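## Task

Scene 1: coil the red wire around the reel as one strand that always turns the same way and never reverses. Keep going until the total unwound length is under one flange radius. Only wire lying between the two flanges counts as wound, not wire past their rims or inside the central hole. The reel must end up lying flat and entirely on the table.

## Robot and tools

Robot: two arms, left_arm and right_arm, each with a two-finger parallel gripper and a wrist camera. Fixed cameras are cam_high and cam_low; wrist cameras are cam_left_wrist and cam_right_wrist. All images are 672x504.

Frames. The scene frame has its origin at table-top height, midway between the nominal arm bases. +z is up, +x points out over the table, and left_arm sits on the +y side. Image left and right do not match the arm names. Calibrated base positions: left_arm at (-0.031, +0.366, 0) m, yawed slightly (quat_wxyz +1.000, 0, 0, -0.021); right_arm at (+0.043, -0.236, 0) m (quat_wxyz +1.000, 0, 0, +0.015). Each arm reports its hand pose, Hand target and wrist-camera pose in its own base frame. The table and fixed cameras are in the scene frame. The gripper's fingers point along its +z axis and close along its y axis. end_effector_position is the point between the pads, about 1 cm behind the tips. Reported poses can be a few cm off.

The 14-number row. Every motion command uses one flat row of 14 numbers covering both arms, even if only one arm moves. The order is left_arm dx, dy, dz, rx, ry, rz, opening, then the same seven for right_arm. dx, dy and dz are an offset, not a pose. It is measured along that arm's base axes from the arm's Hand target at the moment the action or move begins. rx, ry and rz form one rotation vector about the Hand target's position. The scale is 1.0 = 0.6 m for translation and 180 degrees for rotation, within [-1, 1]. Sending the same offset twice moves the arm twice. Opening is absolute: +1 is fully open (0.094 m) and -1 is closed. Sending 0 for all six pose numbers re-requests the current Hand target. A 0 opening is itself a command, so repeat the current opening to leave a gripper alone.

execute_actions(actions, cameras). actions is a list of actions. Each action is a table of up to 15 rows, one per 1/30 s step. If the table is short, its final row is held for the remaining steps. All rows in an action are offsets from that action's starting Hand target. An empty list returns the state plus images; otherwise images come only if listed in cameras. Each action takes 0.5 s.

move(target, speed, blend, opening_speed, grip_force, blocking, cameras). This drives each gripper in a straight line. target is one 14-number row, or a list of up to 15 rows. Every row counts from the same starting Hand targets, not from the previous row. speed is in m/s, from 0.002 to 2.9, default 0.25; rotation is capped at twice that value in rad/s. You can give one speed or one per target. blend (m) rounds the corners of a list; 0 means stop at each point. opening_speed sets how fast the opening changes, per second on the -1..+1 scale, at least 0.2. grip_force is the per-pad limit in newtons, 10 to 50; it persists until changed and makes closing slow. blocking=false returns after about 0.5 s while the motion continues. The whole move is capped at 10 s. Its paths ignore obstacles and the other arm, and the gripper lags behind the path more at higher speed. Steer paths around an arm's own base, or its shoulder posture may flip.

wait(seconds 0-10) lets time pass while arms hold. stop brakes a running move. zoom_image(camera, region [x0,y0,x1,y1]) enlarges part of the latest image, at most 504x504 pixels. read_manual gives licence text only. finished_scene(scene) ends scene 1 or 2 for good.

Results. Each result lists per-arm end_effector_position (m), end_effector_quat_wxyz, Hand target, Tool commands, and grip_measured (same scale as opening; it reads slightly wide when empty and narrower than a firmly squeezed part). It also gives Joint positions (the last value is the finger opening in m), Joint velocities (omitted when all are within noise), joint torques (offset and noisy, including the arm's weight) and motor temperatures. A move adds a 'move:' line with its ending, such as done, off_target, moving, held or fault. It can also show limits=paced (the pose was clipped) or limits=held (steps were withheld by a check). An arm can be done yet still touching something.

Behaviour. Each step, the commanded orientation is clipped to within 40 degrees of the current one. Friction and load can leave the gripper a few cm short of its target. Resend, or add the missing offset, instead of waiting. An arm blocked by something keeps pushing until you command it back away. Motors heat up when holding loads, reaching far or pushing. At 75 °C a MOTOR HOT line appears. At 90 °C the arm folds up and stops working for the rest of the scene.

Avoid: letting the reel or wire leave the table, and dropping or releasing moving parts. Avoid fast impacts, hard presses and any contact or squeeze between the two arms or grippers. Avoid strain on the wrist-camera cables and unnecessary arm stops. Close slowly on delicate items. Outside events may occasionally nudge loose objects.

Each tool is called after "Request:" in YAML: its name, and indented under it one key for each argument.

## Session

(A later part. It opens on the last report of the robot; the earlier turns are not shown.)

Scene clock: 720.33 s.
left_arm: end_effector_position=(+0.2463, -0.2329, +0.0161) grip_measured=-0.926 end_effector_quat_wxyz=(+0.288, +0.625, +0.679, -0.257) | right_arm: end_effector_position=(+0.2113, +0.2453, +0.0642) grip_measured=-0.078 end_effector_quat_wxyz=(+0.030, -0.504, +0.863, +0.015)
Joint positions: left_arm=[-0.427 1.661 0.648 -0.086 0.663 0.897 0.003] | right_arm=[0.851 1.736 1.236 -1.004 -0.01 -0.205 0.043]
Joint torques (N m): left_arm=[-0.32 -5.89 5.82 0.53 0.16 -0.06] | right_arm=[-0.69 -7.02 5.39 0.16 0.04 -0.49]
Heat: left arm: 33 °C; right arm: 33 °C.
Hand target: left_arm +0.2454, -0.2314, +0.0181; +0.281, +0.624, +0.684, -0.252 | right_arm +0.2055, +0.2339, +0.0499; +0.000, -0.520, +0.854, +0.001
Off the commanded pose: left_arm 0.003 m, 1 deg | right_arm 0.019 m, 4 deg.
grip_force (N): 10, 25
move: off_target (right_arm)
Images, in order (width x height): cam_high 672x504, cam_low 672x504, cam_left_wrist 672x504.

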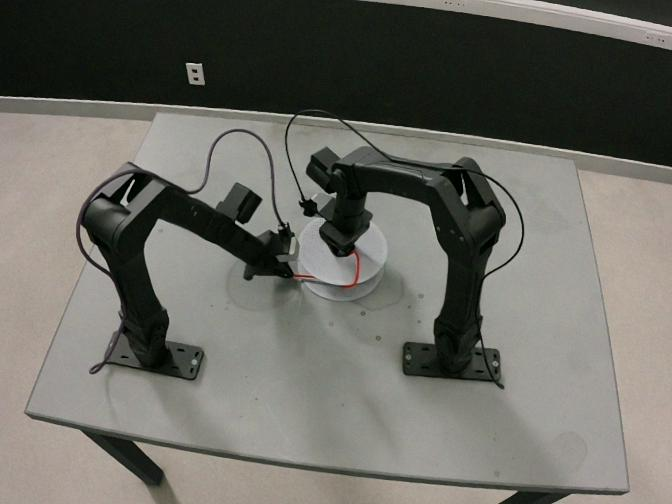

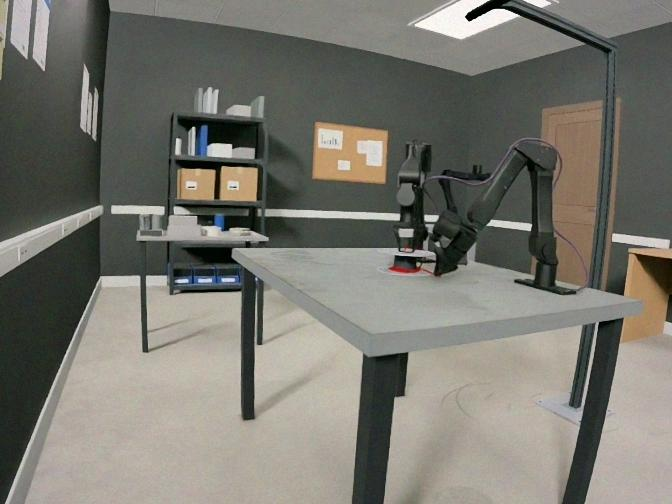

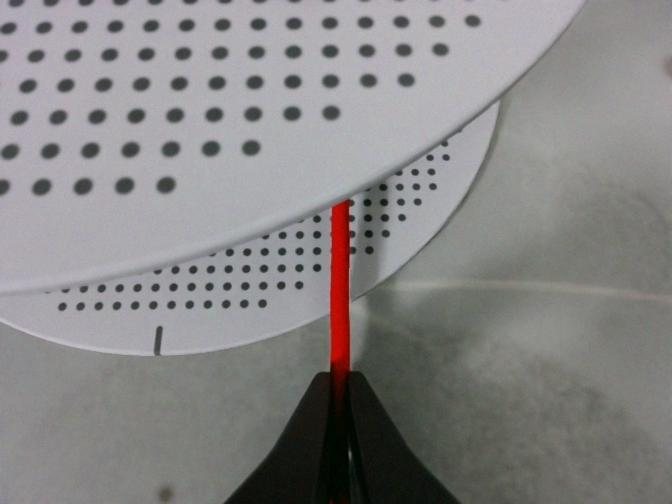

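Request:
move:
  target:
    - [0,0,0,0,0,0,-1,0,0,0,0,0,0,-0.9]
    - [0,0,0,0,0,0,-1,0,0,0.2,0,0,0,-0.9]
    - [0,0,0,0,0,0,-1,0.07,-0.4,0.3,0,0,0,-0.9]
  cameras: ["cam_left_wrist","cam_high","cam_low"]
  speed: [0.06,0.08,0.25]
  grip_force: [10,40]

Request:
zoom_image:
  camera: "cam_low"
  region: [360, 200, 480, 300]

Request:
zoom_image:
  camera: "cam_high"
  region: [250, 190, 410, 310]

Scene clock: 730.47 s.
left_arm: end_effector_position=(+0.2463, -0.2329, +0.0161) grip_measured=-0.926 end_effector_quat_wxyz=(+0.288, +0.625, +0.679, -0.257) | right_arm: end_effector_position=(+0.2497, -0.0054, +0.2206) grip_measured=-0.898 end_effector_quat_wxyz=(+0.053, -0.517, +0.854, -0.033)
Joint positions: left_arm=[-0.427 1.661 0.648 -0.086 0.663 0.897 0.003] | right_arm=[-0.026 1.429 1.55 -1.567 -0.001 -1.114 0.005]
Joint torques (N m): left_arm=[-0.31 -5.87 5.81 0.53 0.16 -0.06] | right_arm=[-0.36 -6.86 9.05 0.31 -0.03 -0.09]
Heat: left arm: 33 °C; right arm: 33 °C.
Hand target: left_arm +0.2454, -0.2314, +0.0181; +0.281, +0.624, +0.684, -0.252 | right_arm +0.2475, -0.0061, +0.2299; +0.000, -0.520, +0.854, +0.001
Off the commanded pose: left_arm 0.003 m, 1 deg | right_arm 0.010 m, 7 deg.
joint sent to its limit (right arm) — joint 4 (wrist pitch), lower limit. The joint targets are off in orientation, not in position.
grip_force (N): 10, 40
move: off_target (right_arm)
Images, in order (width x height): cam_high 672x504, cam_low 672x504, cam_left_wrist 672x504.

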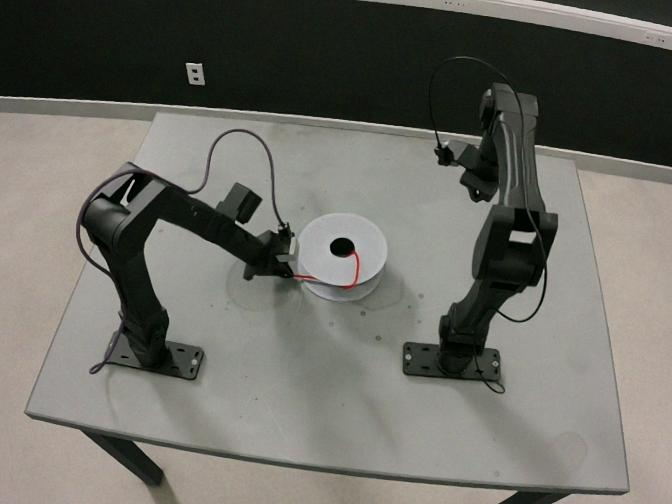

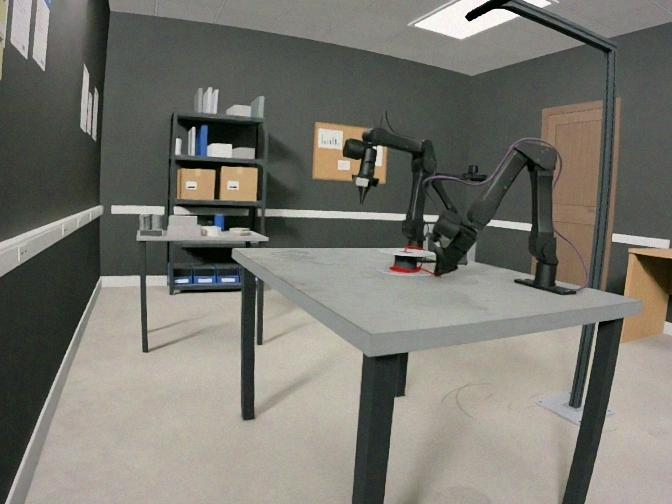

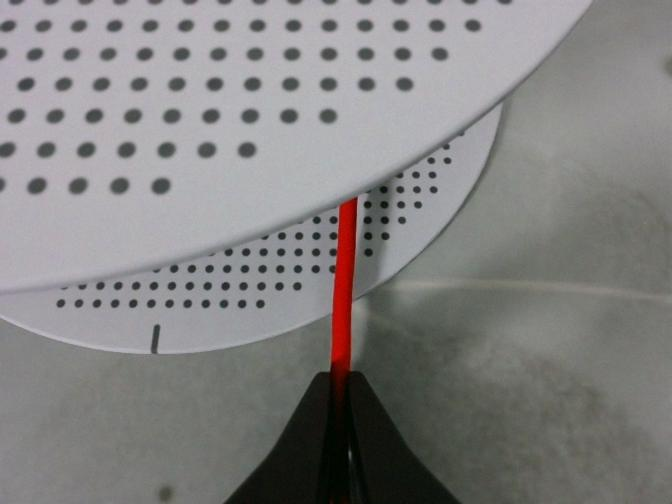

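Scaled by 4.200 from the camera's 672x504 image, which has a finer 960x720 frame.

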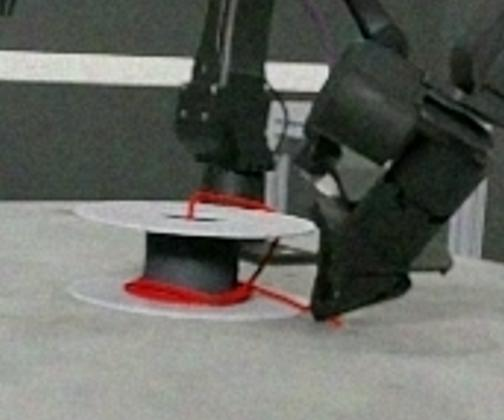

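Scaled by 3.150 from the camera's 672x504 image, which has a finer 960x720 frame.

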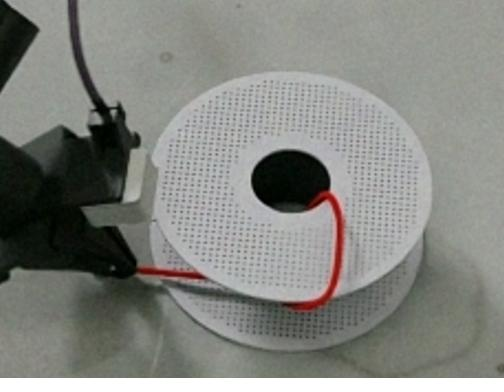

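Request:
move:
  target:
    - [0.005,0.0,0.016,0,0,0,-1,0,0,0,0,0,0,-0.9]
    - [0.05,-0.012,0.016,0,0,0,-1,0,0,0,0,0,0,-0.9]
    - [0.086,-0.04,0.016,0,0,0,-1,0,0,0,0,0,0,-0.9]
  cameras: ["cam_left_wrist","cam_high","cam_low"]
  speed: 0.04

Request:
zoom_image:
  camera: "cam_low"
  region: [360, 200, 480, 300]

Request:
zoom_image:
  camera: "cam_high"
  region: [250, 190, 410, 310]

Scene clock: 737.23 s.
left_arm: end_effector_position=(+0.2937, -0.2494, +0.0236) grip_measured=-0.926 end_effector_quat_wxyz=(+0.278, +0.623, +0.688, -0.248) | right_arm: end_effector_position=(+0.2497, -0.0054, +0.2206) grip_measured=-0.898 end_effector_quat_wxyz=(+0.053, -0.517, +0.854, -0.034)
Joint positions: left_arm=[-0.424 1.801 0.882 -0.2 0.638 0.896 0.003] | right_arm=[-0.026 1.429 1.55 -1.567 -0.001 -1.115 0.005]
Joint torques (N m): left_arm=[-0.64 -5.53 7.72 0.79 0.49 -0.1] | right_arm=[-0.38 -6.82 9.03 0.31 -0.05 -0.09]
Heat: left arm: 33 °C; right arm: 33 °C.
Hand target: left_arm +0.2970, -0.2555, +0.0277; +0.281, +0.624, +0.684, -0.252 | right_arm +0.2475, -0.0061, +0.2299; +0.000, -0.520, +0.854, +0.001
Off the commanded pose: left_arm 0.008 m, 1 deg | right_arm 0.010 m, 7 deg.
joint sent to its limit (right arm) — joint 4 (wrist pitch), lower limit. The joint targets are off in orientation, not in position.
grip_force (N): 10, 40
move: off_target (right_arm)
Images, in order (width x height): cam_high 672x504, cam_low 672x504, cam_left_wrist 672x504.

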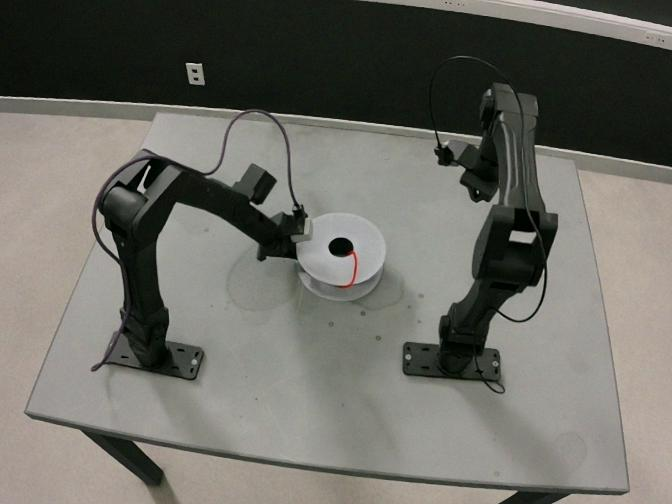

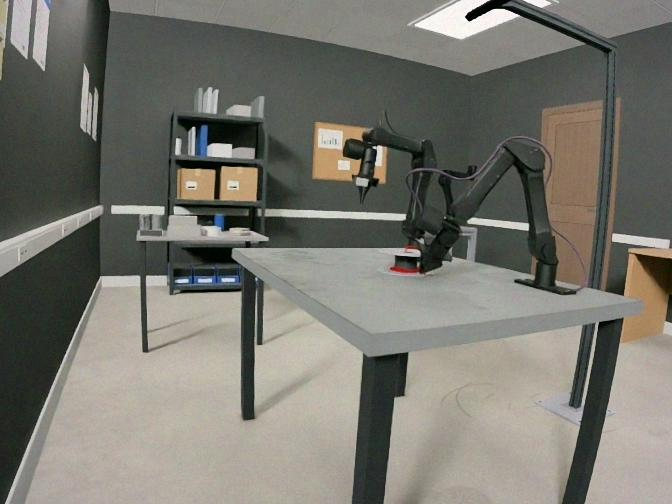

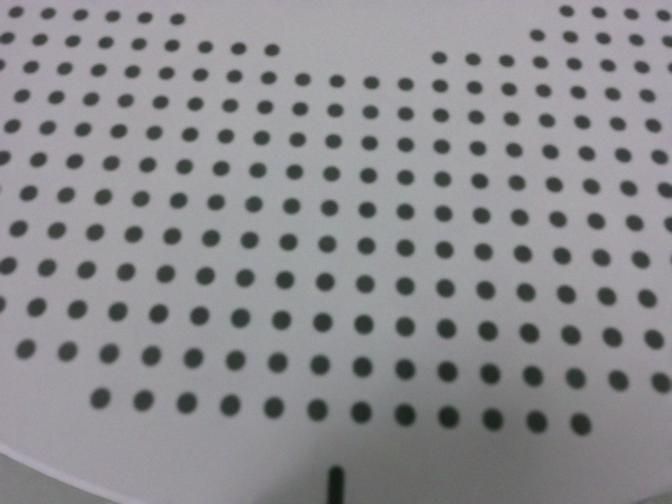

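Scaled by 4.200 from the camera's 672x504 image, which has a finer 960x720 frame.

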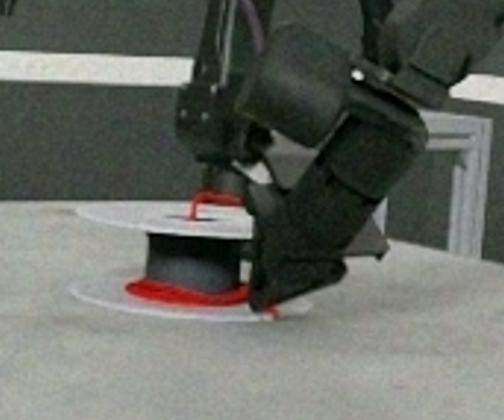

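Scaled by 3.150 from the camera's 672x504 image, which has a finer 960x720 frame.

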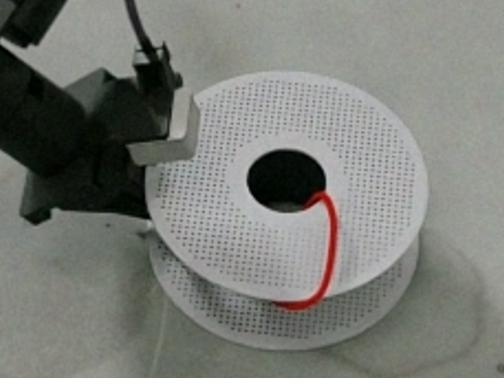

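Request:
move:
  target: [0.045,-0.012,0.0,0,0,-0.06,-1,0,0,0,0,0,0,-0.9]
  cameras: ["cam_high","cam_low"]
  speed: 0.04

Request:
zoom_image:
  camera: "cam_low"
  region: [370, 230, 450, 290]

Request:
zoom_image:
  camera: "cam_high"
  region: [250, 190, 410, 310]

Scene clock: 741.40 s.
left_arm: end_effector_position=(+0.3183, -0.2600, +0.0226) grip_measured=-0.926 end_effector_quat_wxyz=(+0.247, +0.686, +0.629, -0.270) | right_arm: end_effector_position=(+0.2497, -0.0054, +0.2206) grip_measured=-0.898 end_effector_quat_wxyz=(+0.053, -0.517, +0.854, -0.034)
Joint positions: left_arm=[-0.399 1.986 1.166 -0.473 0.705 1.156 0.003] | right_arm=[-0.026 1.429 1.55 -1.567 -0.001 -1.115 0.005]
Joint torques (N m): left_arm=[0.7 -6.86 7.9 0.5 0.68 0.08] | right_arm=[-0.36 -6.89 9.03 0.28 -0.03 -0.09]
Heat: left arm: 33 °C; right arm: 33 °C.
Hand target: left_arm +0.3240, -0.2627, +0.0278; +0.256, +0.686, +0.622, -0.278 | right_arm +0.2475, -0.0061, +0.2299; +0.000, -0.520, +0.854, +0.001
Off the commanded pose: left_arm 0.008 m, 2 deg | right_arm 0.010 m, 7 deg.
joint sent to its limit (right arm) — joint 4 (wrist pitch), lower limit. The joint targets are off in orientation, not in position.
grip_force (N): 10, 40
move: off_target (right_arm)
Images, in order (width x height): cam_high 672x504, cam_low 672x504.

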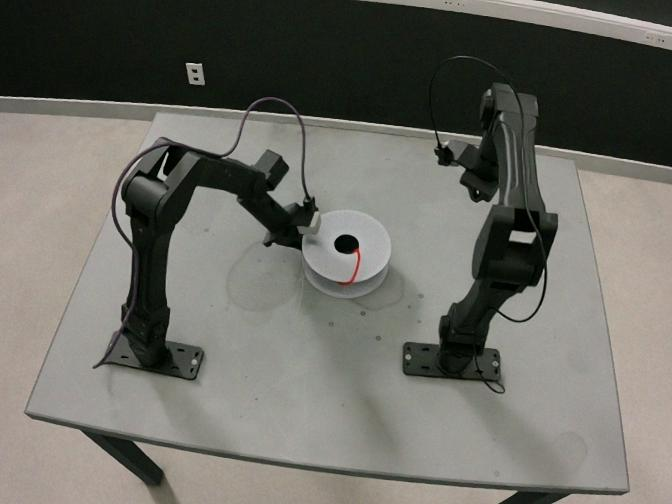

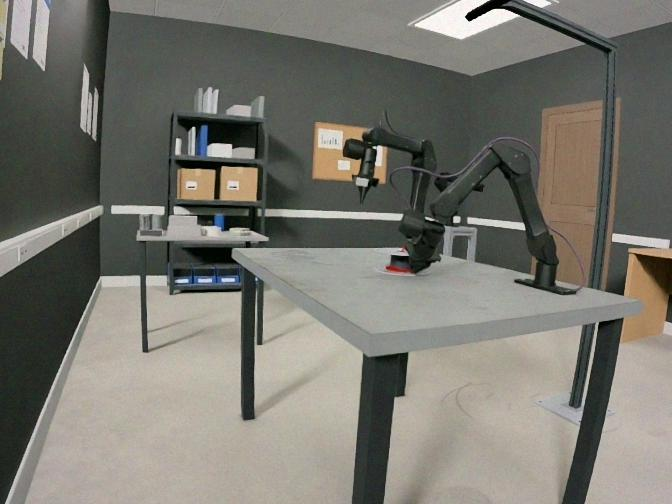

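Scaled by 6.300 from the camera's 672x504 image, which has a finer 960x720 frame.

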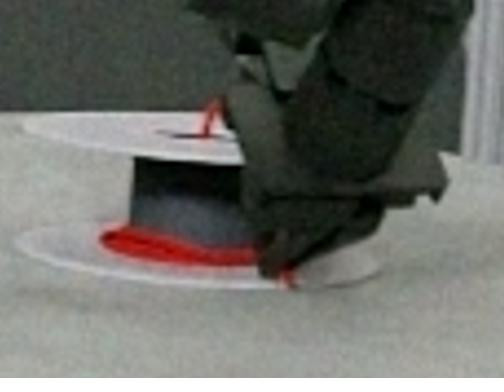

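Scaled by 3.150 from the camera's 672x504 image, which has a finer 960x720 frame.

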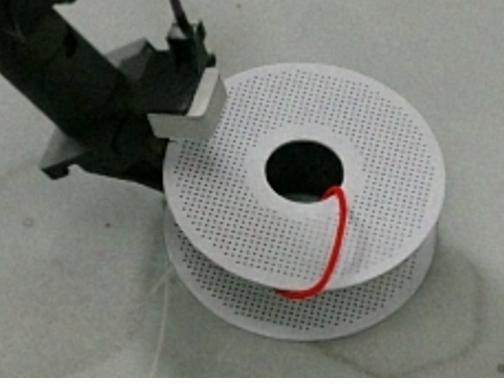

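Request:
move:
  target:
    - [0,0,-0.004,0,0,0,-0.75,0,0,0,0,0,0,-0.9]
    - [0,0.06,0.0,0,0,0,-0.75,0,0,0,0,0,0,-0.9]
    - [-0.05,0.15,0.2,0,0,0,-0.5,0,0,0,0,0,0,-0.9]
  cameras: ["cam_left_wrist","cam_high","cam_low"]
  speed: [0.04,0.06,0.15]
  grip_force: [30,40]

Request:
zoom_image:
  camera: "cam_low"
  region: [370, 230, 450, 290]

Request:
zoom_image:
  camera: "cam_high"
  region: [250, 190, 410, 310]

Scene clock: 749.27 s.
left_arm: end_effector_position=(+0.2909, -0.1710, +0.1318) grip_measured=-0.502 end_effector_quat_wxyz=(+0.235, +0.684, +0.632, -0.279) | right_arm: end_effector_position=(+0.2497, -0.0054, +0.2206) grip_measured=-0.898 end_effector_quat_wxyz=(+0.053, -0.517, +0.854, -0.034)
Joint positions: left_arm=[-0.163 1.722 1.301 -1.114 0.747 1.474 0.023] | right_arm=[-0.026 1.429 1.55 -1.567 -0.001 -1.115 0.005]
Joint torques (N m): left_arm=[0.57 -7.6 8.17 0.03 0.7 0.1] | right_arm=[-0.44 -6.87 9.07 0.3 -0.02 -0.08]
Heat: left arm: 33 °C; right arm: 32 °C.
Hand target: left_arm +0.2940, -0.1727, +0.1477; +0.256, +0.686, +0.622, -0.277 | right_arm +0.2475, -0.0061, +0.2299; +0.000, -0.520, +0.854, +0.001
Off the commanded pose: left_arm 0.016 m, 3 deg | right_arm 0.010 m, 7 deg.
joint sent to its limit (right arm) — joint 4 (wrist pitch), lower limit. The joint targets are off in orientation, not in position.
grip_force (N): 30, 40
move: off_target (left_arm, right_arm); target 3's new opening was sent with left_arm's hand 0.016 m and 3 deg from that target
Images, in order (width x height): cam_high 672x504, cam_low 672x504, cam_left_wrist 672x504.

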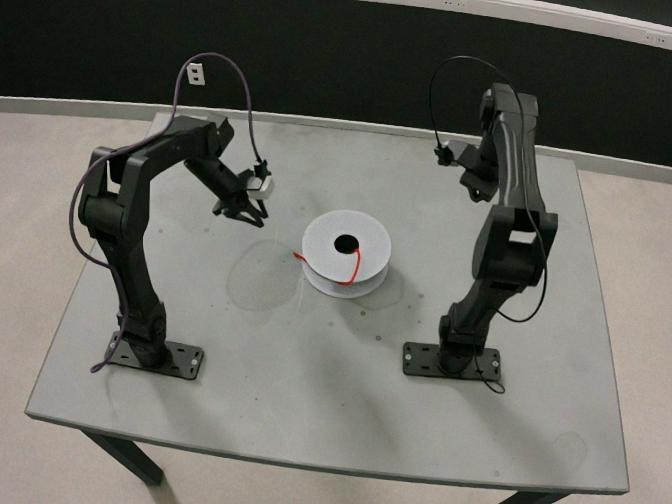

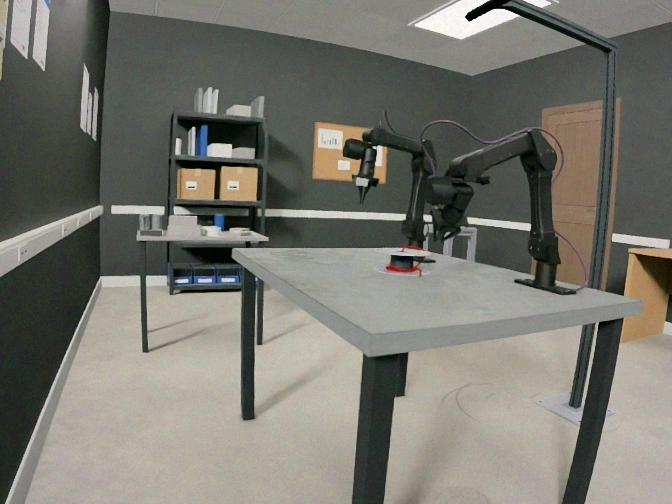

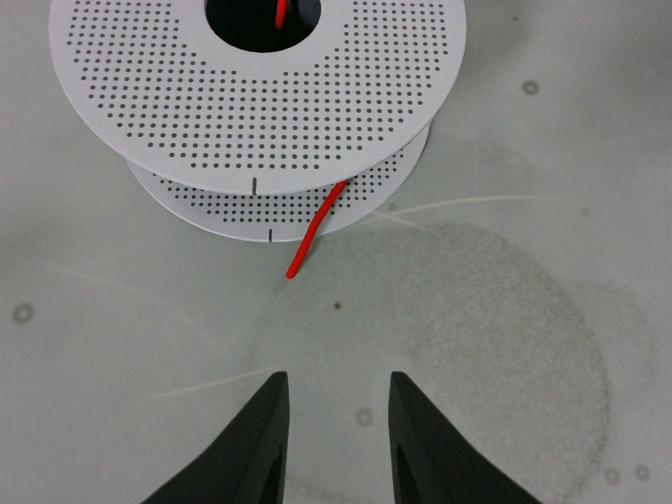

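Scaled by 6.300 from the camera's 672x504 image, which has a finer 960x720 frame.

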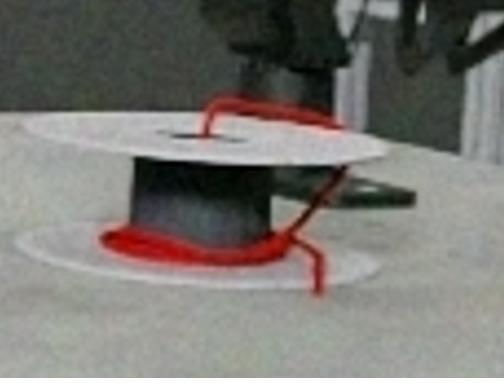

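Scaled by 3.150 from the camera's 672x504 image, which has a finer 960x720 frame.

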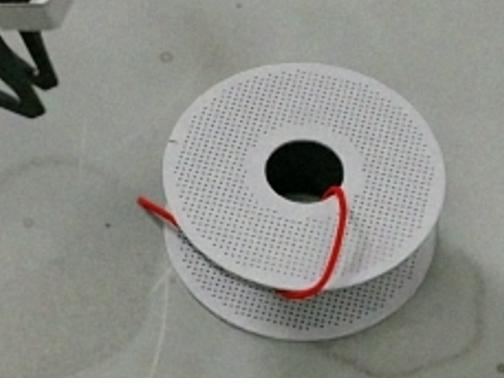

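Request:
move:
  target:
    - [0,0.12,0.05,0,0,0,-0.5,0,0,0,0,0,-0.348,-0.4]
    - [0,0.12,0.05,0,0,0,-0.5,-0.096,0.41,-0.06,0,0,-0.348,-0.4]
  cameras: ["cam_right_wrist","cam_high"]
  speed: 0.25

Scene clock: 759.13 s.
left_arm: end_effector_position=(+0.2906, -0.1008, +0.1720) grip_measured=-0.502 end_effector_quat_wxyz=(+0.249, +0.686, +0.625, -0.275) | right_arm: end_effector_position=(+0.1892, +0.2385, +0.1907) grip_measured=-0.402 end_effector_quat_wxyz=(+0.002, -0.005, +1.000, +0.002)
Joint positions: left_arm=[0.072 1.734 1.465 -1.462 0.747 1.799 0.023] | right_arm=[0.898 1.717 1.723 -1.571 0.002 0.888 0.028]
Joint torques (N m): left_arm=[0.51 -5.24 8.12 -0.33 0.57 0.11] | right_arm=[-0.1 -8.05 9.01 0.09 -0.03 0.11]
Heat: left arm: 33 °C; right arm: 32 °C.
Hand target: left_arm +0.2940, -0.1007, +0.1777; +0.256, +0.686, +0.622, -0.278 | right_arm +0.1900, +0.2400, +0.1938; +0.001, +0.000, +1.000, +0.001
Off the commanded pose: left_arm 0.007 m, 1 deg | right_arm 0.004 m, 1 deg.
joint sent to its limit (right arm) — joint 4 (wrist pitch), lower limit. The joint targets still meet the commanded pose.
grip_force (N): 30, 40
move: done
Images, in order (width x height): cam_high 672x504, cam_right_wrist 672x504.

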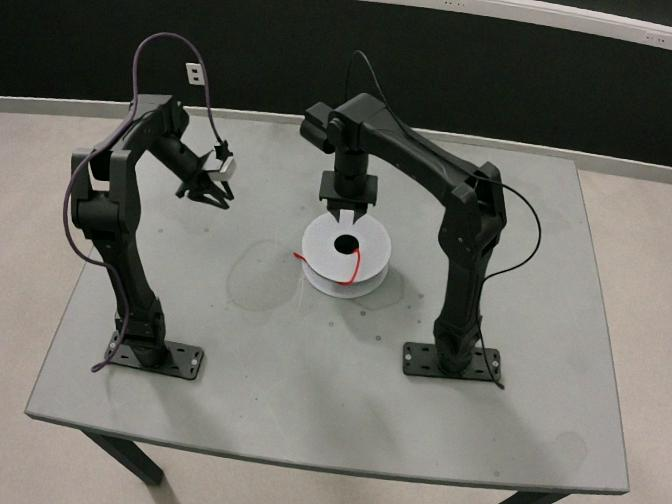

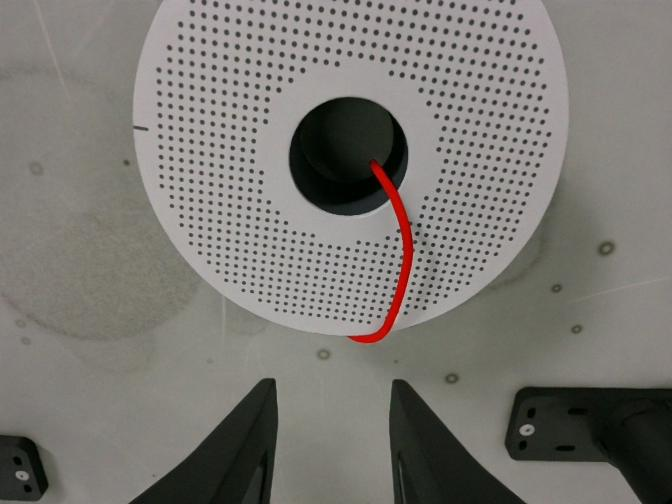

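Request:
move:
  target:
    - [0,0,0,0,0,0,-0.5,-0.0133,-0.062,-0.12,0,0,0,-0.4]
    - [0,0,0,0,0,0,-0.5,-0.0133,-0.062,-0.198,0,0,0,-0.4]
  cameras: ["cam_right_wrist","cam_low"]
  speed: [0.15,0.06]

Request:
zoom_image:
  camera: "cam_low"
  region: [360, 200, 480, 300]

Scene clock: 765.07 s.
left_arm: end_effector_position=(+0.2906, -0.1008, +0.1720) grip_measured=-0.502 end_effector_quat_wxyz=(+0.249, +0.686, +0.625, -0.275) | right_arm: end_effector_position=(+0.1814, +0.2042, +0.0779) grip_measured=-0.402 end_effector_quat_wxyz=(+0.001, +0.001, +1.000, +0.000)
Joint positions: left_arm=[0.072 1.734 1.465 -1.462 0.747 1.799 0.023] | right_arm=[0.842 1.596 1.14 -1.113 0.002 0.844 0.028]
Joint torques (N m): left_arm=[0.53 -5.24 8.12 -0.33 0.57 0.1] | right_arm=[-0.58 -7.82 6.01 0.35 -0.06 -0.11]
Heat: left arm: 33 °C; right arm: 33 °C.
Hand target: left_arm +0.2940, -0.1007, +0.1777; +0.256, +0.686, +0.622, -0.278 | right_arm +0.1820, +0.2026, +0.0751; +0.001, +0.000, +1.000, +0.001
Off the commanded pose: left_arm 0.007 m, 1 deg | right_arm 0.003 m, 0 deg.
grip_force (N): 30, 40
move: done
Images, in order (width x height): cam_low 672x504, cam_right_wrist 672x504.

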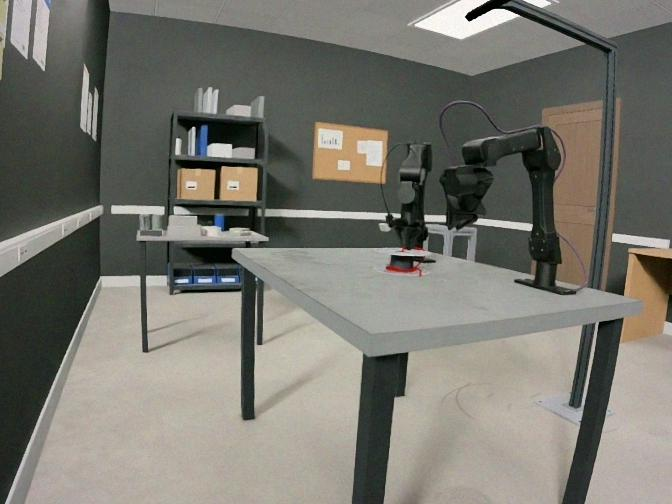

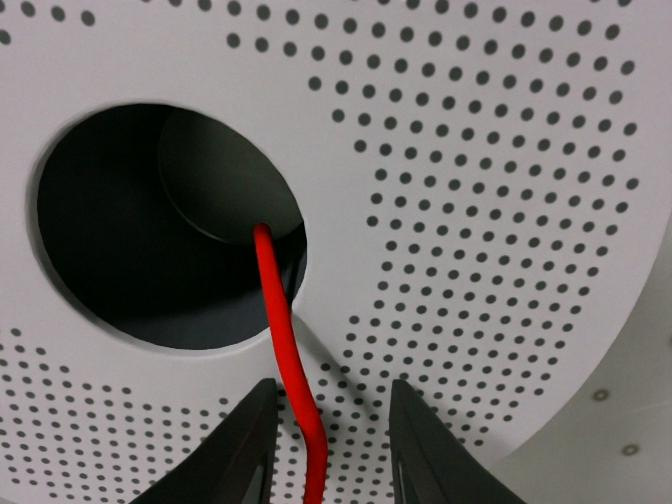

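Scaled by 4.200 from the camera's 672x504 image, which has a finer 960x720 frame.

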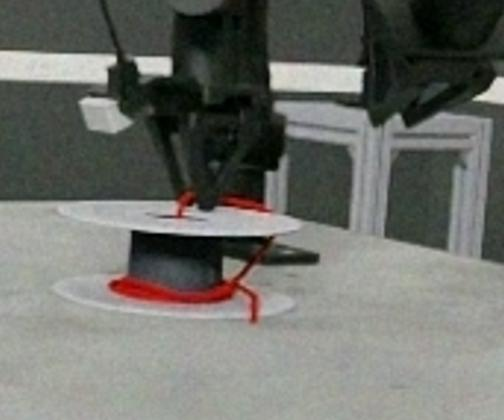

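Request:
move:
  target:
    - [0,0,0,0,0,0,-0.5,0,0,0,0,0,0,-1]
    - [0,0,0,0,0,0,-0.5,0,0,0.08,0,0,0,-1]
    - [0,0,0,0,0,0,-0.5,-0.06,-0.05,0.09,0,0,0,-1]
  cameras: ["cam_right_wrist","cam_low","cam_high"]
  speed: 0.06
  grip_force: [30,30]

Request:
zoom_image:
  camera: "cam_low"
  region: [360, 200, 480, 300]

Request:
zoom_image:
  camera: "cam_high"
  region: [250, 190, 410, 310]

Scene clock: 770.80 s.
left_arm: end_effector_position=(+0.2906, -0.1008, +0.1720) grip_measured=-0.502 end_effector_quat_wxyz=(+0.249, +0.686, +0.625, -0.275) | right_arm: end_effector_position=(+0.1532, +0.1787, +0.1274) grip_measured=-0.898 end_effector_quat_wxyz=(+0.005, -0.001, +1.000, +0.006)
Joint positions: left_arm=[0.072 1.734 1.465 -1.462 0.747 1.799 0.023] | right_arm=[0.857 1.417 1.171 -1.31 -0.001 0.855 0.005]
Joint torques (N m): left_arm=[0.53 -5.24 8.1 -0.32 0.57 0.1] | right_arm=[0.62 -7.79 6.2 0.03 -0.01 0.09]
Heat: left arm: 33 °C; right arm: 33 °C.
Hand target: left_arm +0.2940, -0.1007, +0.1777; +0.256, +0.686, +0.622, -0.278 | right_arm +0.1460, +0.1727, +0.1291; +0.001, +0.000, +1.000, +0.001
Off the commanded pose: left_arm 0.007 m, 1 deg | right_arm 0.010 m, 1 deg.
grip_force (N): 30, 30
move: done
Images, in order (width x height): cam_high 672x504, cam_low 672x504, cam_right_wrist 672x504.

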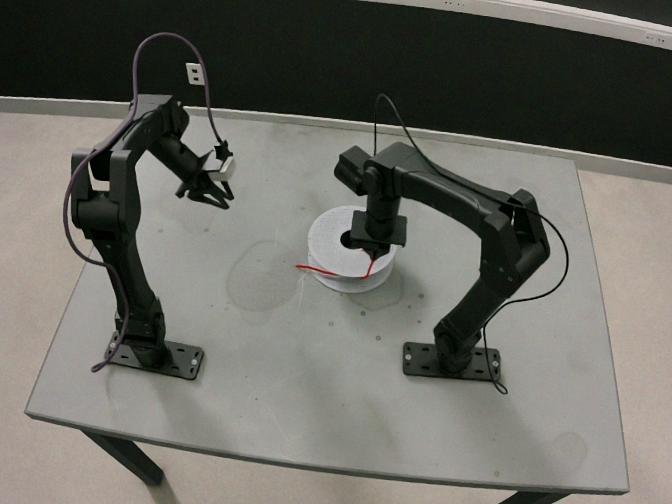

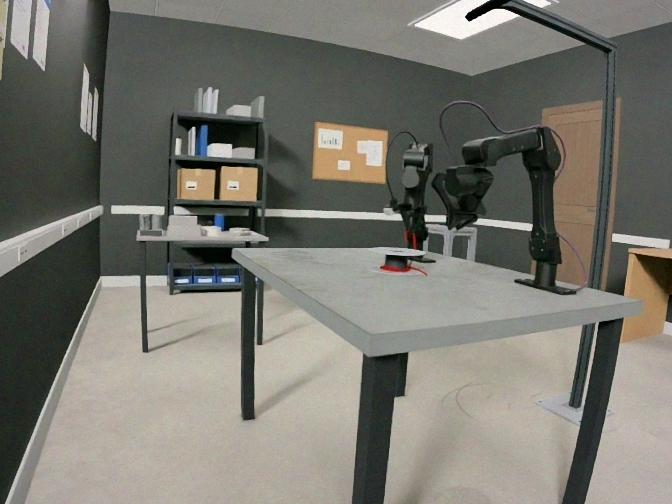

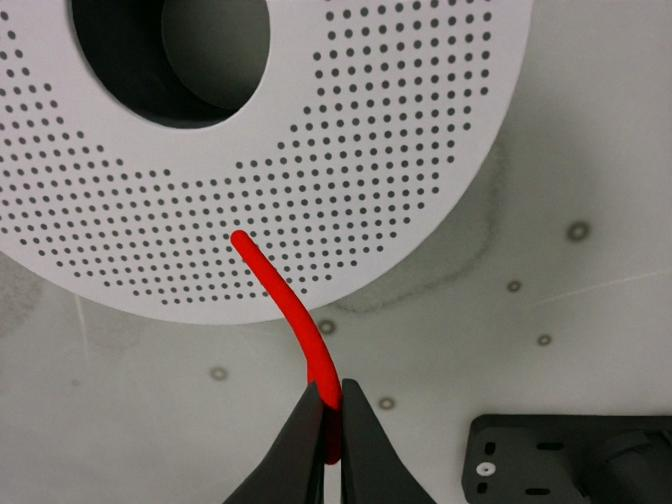

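Scaled by 4.200 from the camera's 672x504 image, which has a finer 960x720 frame.

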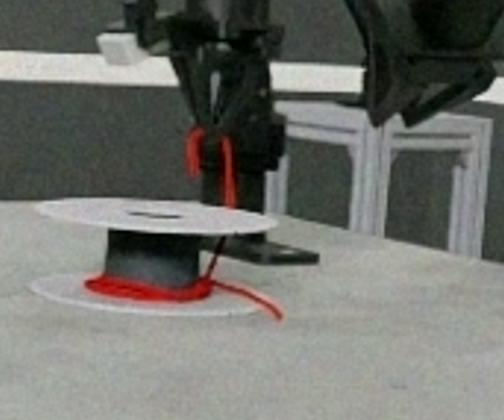

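Scaled by 3.150 from the camera's 672x504 image, which has a finer 960x720 frame.

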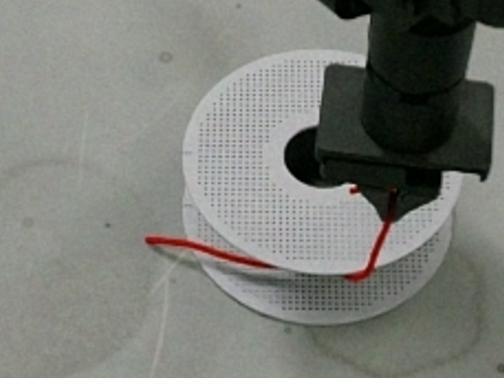

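Request:
move:
  target:
    - [0,0,0,0,0,0,-0.5,-0.04,-0.0895,-0.04,0,0,0,-1]
    - [0,0,0,0,0,0,-0.5,-0.029,-0.0895,-0.165,0,0,0,-1]
  cameras: ["cam_right_wrist","cam_low","cam_high"]
  speed: 0.06

Request:
zoom_image:
  camera: "cam_low"
  region: [360, 200, 480, 300]

Request:
zoom_image:
  camera: "cam_high"
  region: [270, 190, 430, 310]

Scene clock: 776.70 s.
left_arm: end_effector_position=(+0.2906, -0.1008, +0.1720) grip_measured=-0.502 end_effector_quat_wxyz=(+0.249, +0.686, +0.625, -0.275) | right_arm: end_effector_position=(+0.1275, +0.1200, +0.0342) grip_measured=-0.898 end_effector_quat_wxyz=(+0.001, +0.001, +1.000, +0.001)
Joint positions: left_arm=[0.072 1.734 1.465 -1.462 0.747 1.799 0.023] | right_arm=[0.748 1.251 0.669 -0.986 -0.001 0.75 0.005]
Joint torques (N m): left_arm=[0.51 -5.23 8.1 -0.33 0.58 0.11] | right_arm=[-0.76 -3.37 5.78 0.43 -0.01 -0.13]
Heat: left arm: 33 °C; right arm: 32 °C.
Hand target: left_arm +0.2940, -0.1007, +0.1777; +0.256, +0.686, +0.622, -0.278 | right_arm +0.1285, +0.1190, +0.0301; +0.001, +0.000, +1.000, +0.001
Off the commanded pose: left_arm 0.007 m, 1 deg | right_arm 0.004 m, 0 deg.
grip_force (N): 30, 30
move: done
Images, in order (width x height): cam_high 672x504, cam_low 672x504, cam_right_wrist 672x504.

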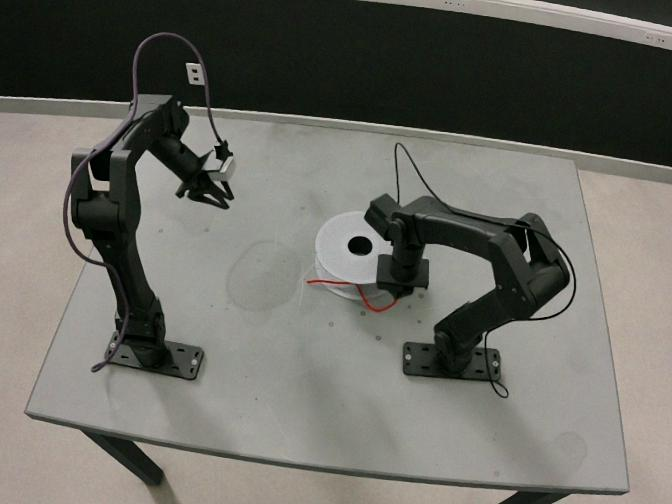

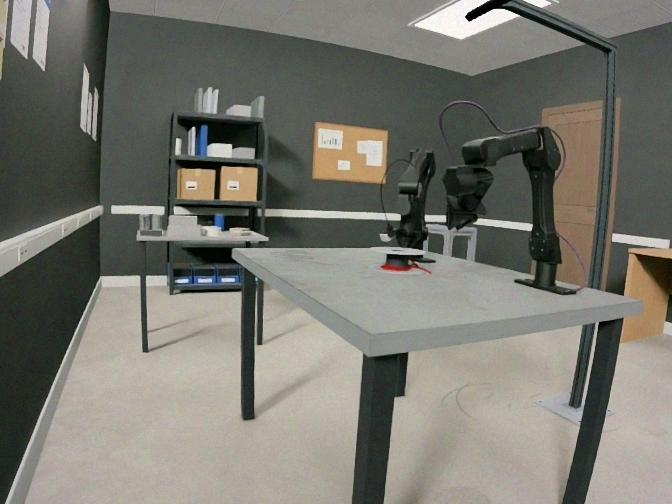

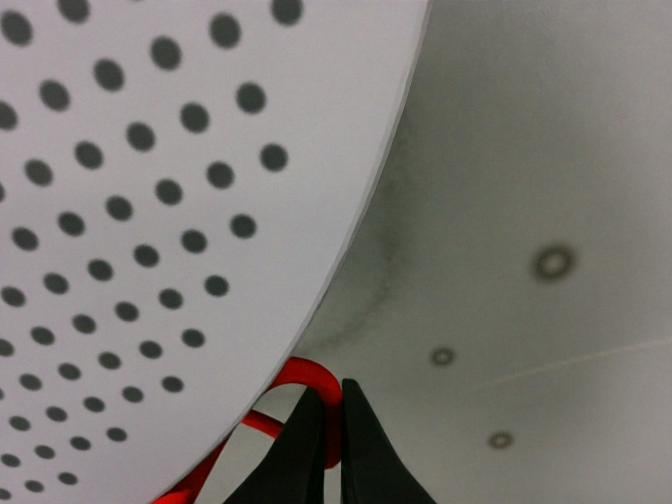

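Scaled by 4.200 from the camera's 672x504 image, which has a finer 960x720 frame.

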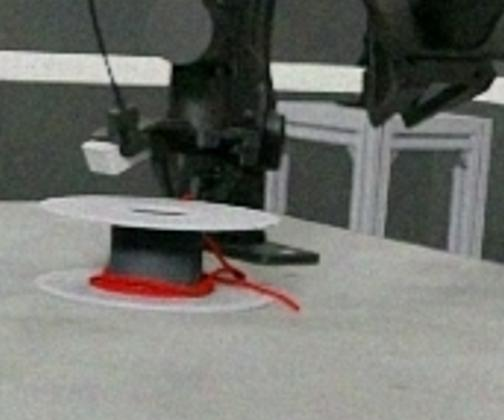

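Scaled by 3.150 from the camera's 672x504 image, which has a finer 960x720 frame.

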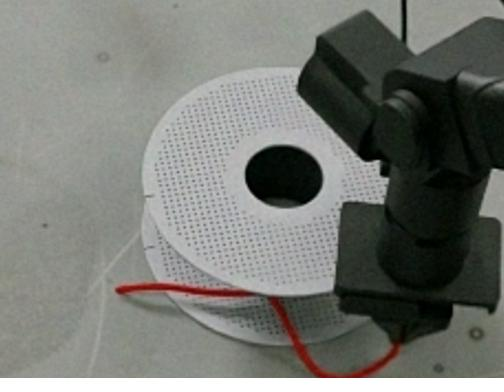

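Request:
move:
  target:
    - [0,0,0,0,0,0,-0.5,0,0,-0.02,0,0,0,-0.5]
    - [0,0,0,0,0,0,-0.5,-0.03,-0.03,0.15,0,0,0,-0.4]
  cameras: ["cam_right_wrist","cam_low","cam_high"]
  speed: 0.1

Request:
zoom_image:
  camera: "cam_low"
  region: [360, 200, 480, 300]

Request:
zoom_image:
  camera: "cam_high"
  region: [270, 190, 430, 310]

Scene clock: 783.37 s.
left_arm: end_effector_position=(+0.2906, -0.1008, +0.1720) grip_measured=-0.502 end_effector_quat_wxyz=(+0.249, +0.686, +0.625, -0.275) | right_arm: end_effector_position=(+0.1088, +0.1011, +0.1128) grip_measured=-0.402 end_effector_quat_wxyz=(-0.006, +0.000, +1.000, -0.005)
Joint positions: left_arm=[0.072 1.734 1.465 -1.462 0.747 1.799 0.023] | right_arm=[0.742 1.102 0.898 -1.384 -0.001 0.742 0.028]
Joint torques (N m): left_arm=[0.51 -5.23 8.1 -0.33 0.57 0.1] | right_arm=[-0.72 -3.75 9.13 0.03 -0.05 -0.09]
Heat: left arm: 33 °C; right arm: 32 °C.
Hand target: left_arm +0.2940, -0.1007, +0.1777; +0.256, +0.686, +0.622, -0.278 | right_arm +0.1105, +0.1010, +0.1201; +0.001, +0.000, +1.000, +0.001
Off the commanded pose: left_arm 0.007 m, 1 deg | right_arm 0.007 m, 1 deg.
grip_force (N): 30, 30
move: done
Images, in order (width x height): cam_high 672x504, cam_low 672x504, cam_right_wrist 672x504.

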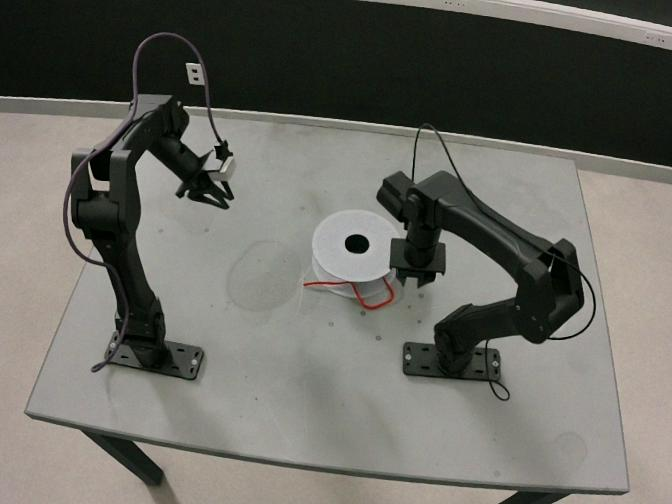

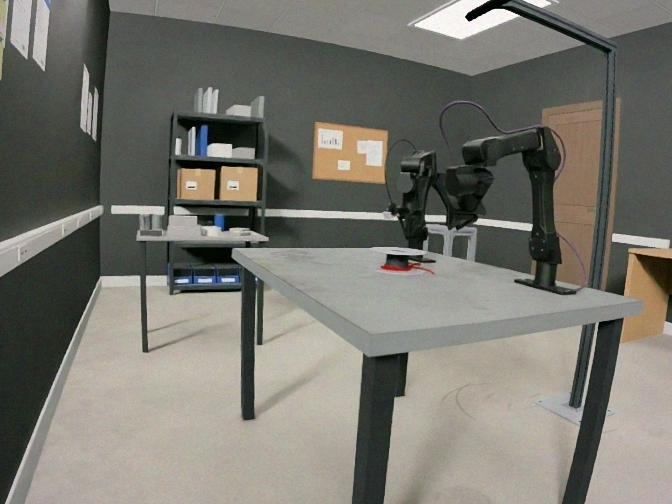

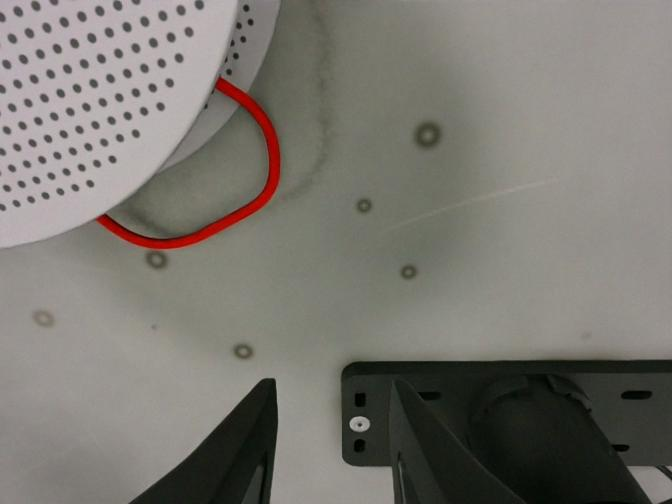

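Scaled by 4.200 from the camera's 672x504 image, which has a finer 960x720 frame.

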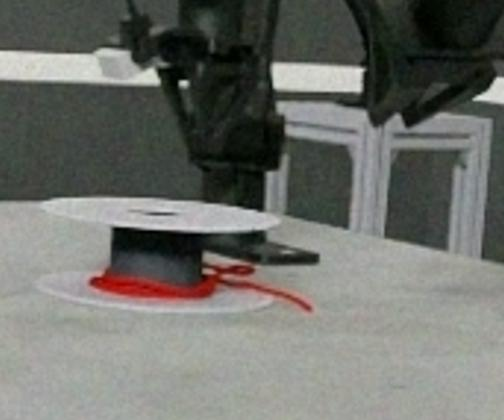

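Scaled by 3.150 from the camera's 672x504 image, which has a finer 960x720 frame.

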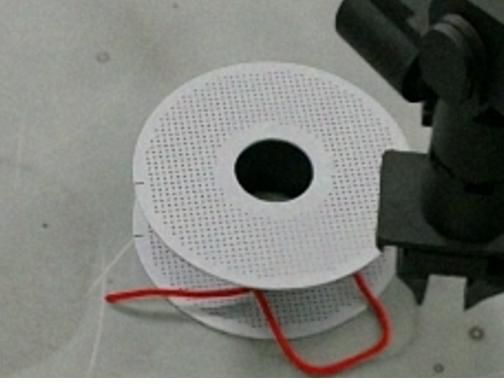

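Request:
move:
  target:
    - [0,0,0,0,0,0,-0.5,0,0,0.05,0.098,-0.237,0.237,-0.4]
    - [0,0,0,0,0,0,-0.5,0.0325,0.015,-0.08,0.098,-0.237,0.237,-0.4]
  cameras: ["cam_right_wrist","cam_high"]
  speed: 0.2

Scene clock: 795.27 s.
left_arm: end_effector_position=(+0.2906, -0.1008, +0.1720) grip_measured=-0.502 end_effector_quat_wxyz=(+0.249, +0.686, +0.625, -0.275) | right_arm: end_effector_position=(+0.1309, +0.1075, +0.0746) grip_measured=-0.402 end_effector_quat_wxyz=(+0.354, -0.350, +0.856, +0.141)
Joint positions: left_arm=[0.072 1.734 1.465 -1.462 0.747 1.799 0.023] | right_arm=[0.436 0.174 0.297 -0.94 -0.231 -0.249 0.028]
Joint torques (N m): left_arm=[0.5 -5.24 8.1 -0.32 0.57 0.11] | right_arm=[-0.24 1.69 6.78 1.63 -0.33 -0.08]
Heat: left arm: 33 °C; right arm: 32 °C.
Hand target: left_arm +0.2940, -0.1007, +0.1777; +0.256, +0.686, +0.622, -0.278 | right_arm +0.1300, +0.1100, +0.0721; +0.354, -0.354, +0.853, +0.147
Off the commanded pose: left_arm 0.007 m, 1 deg | right_arm 0.004 m, 1 deg.
grip_force (N): 30, 30
move: done
Images, in order (width x height): cam_high 672x504, cam_right_wrist 672x504.

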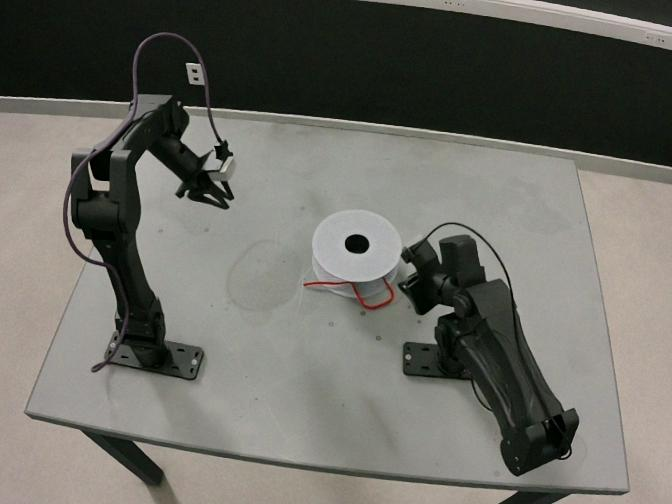

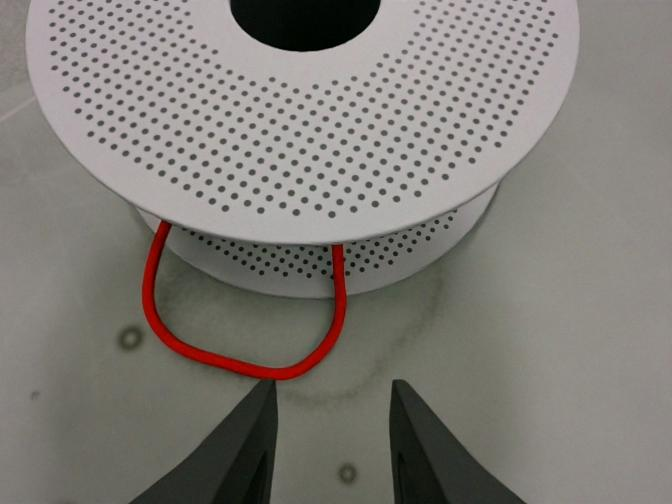

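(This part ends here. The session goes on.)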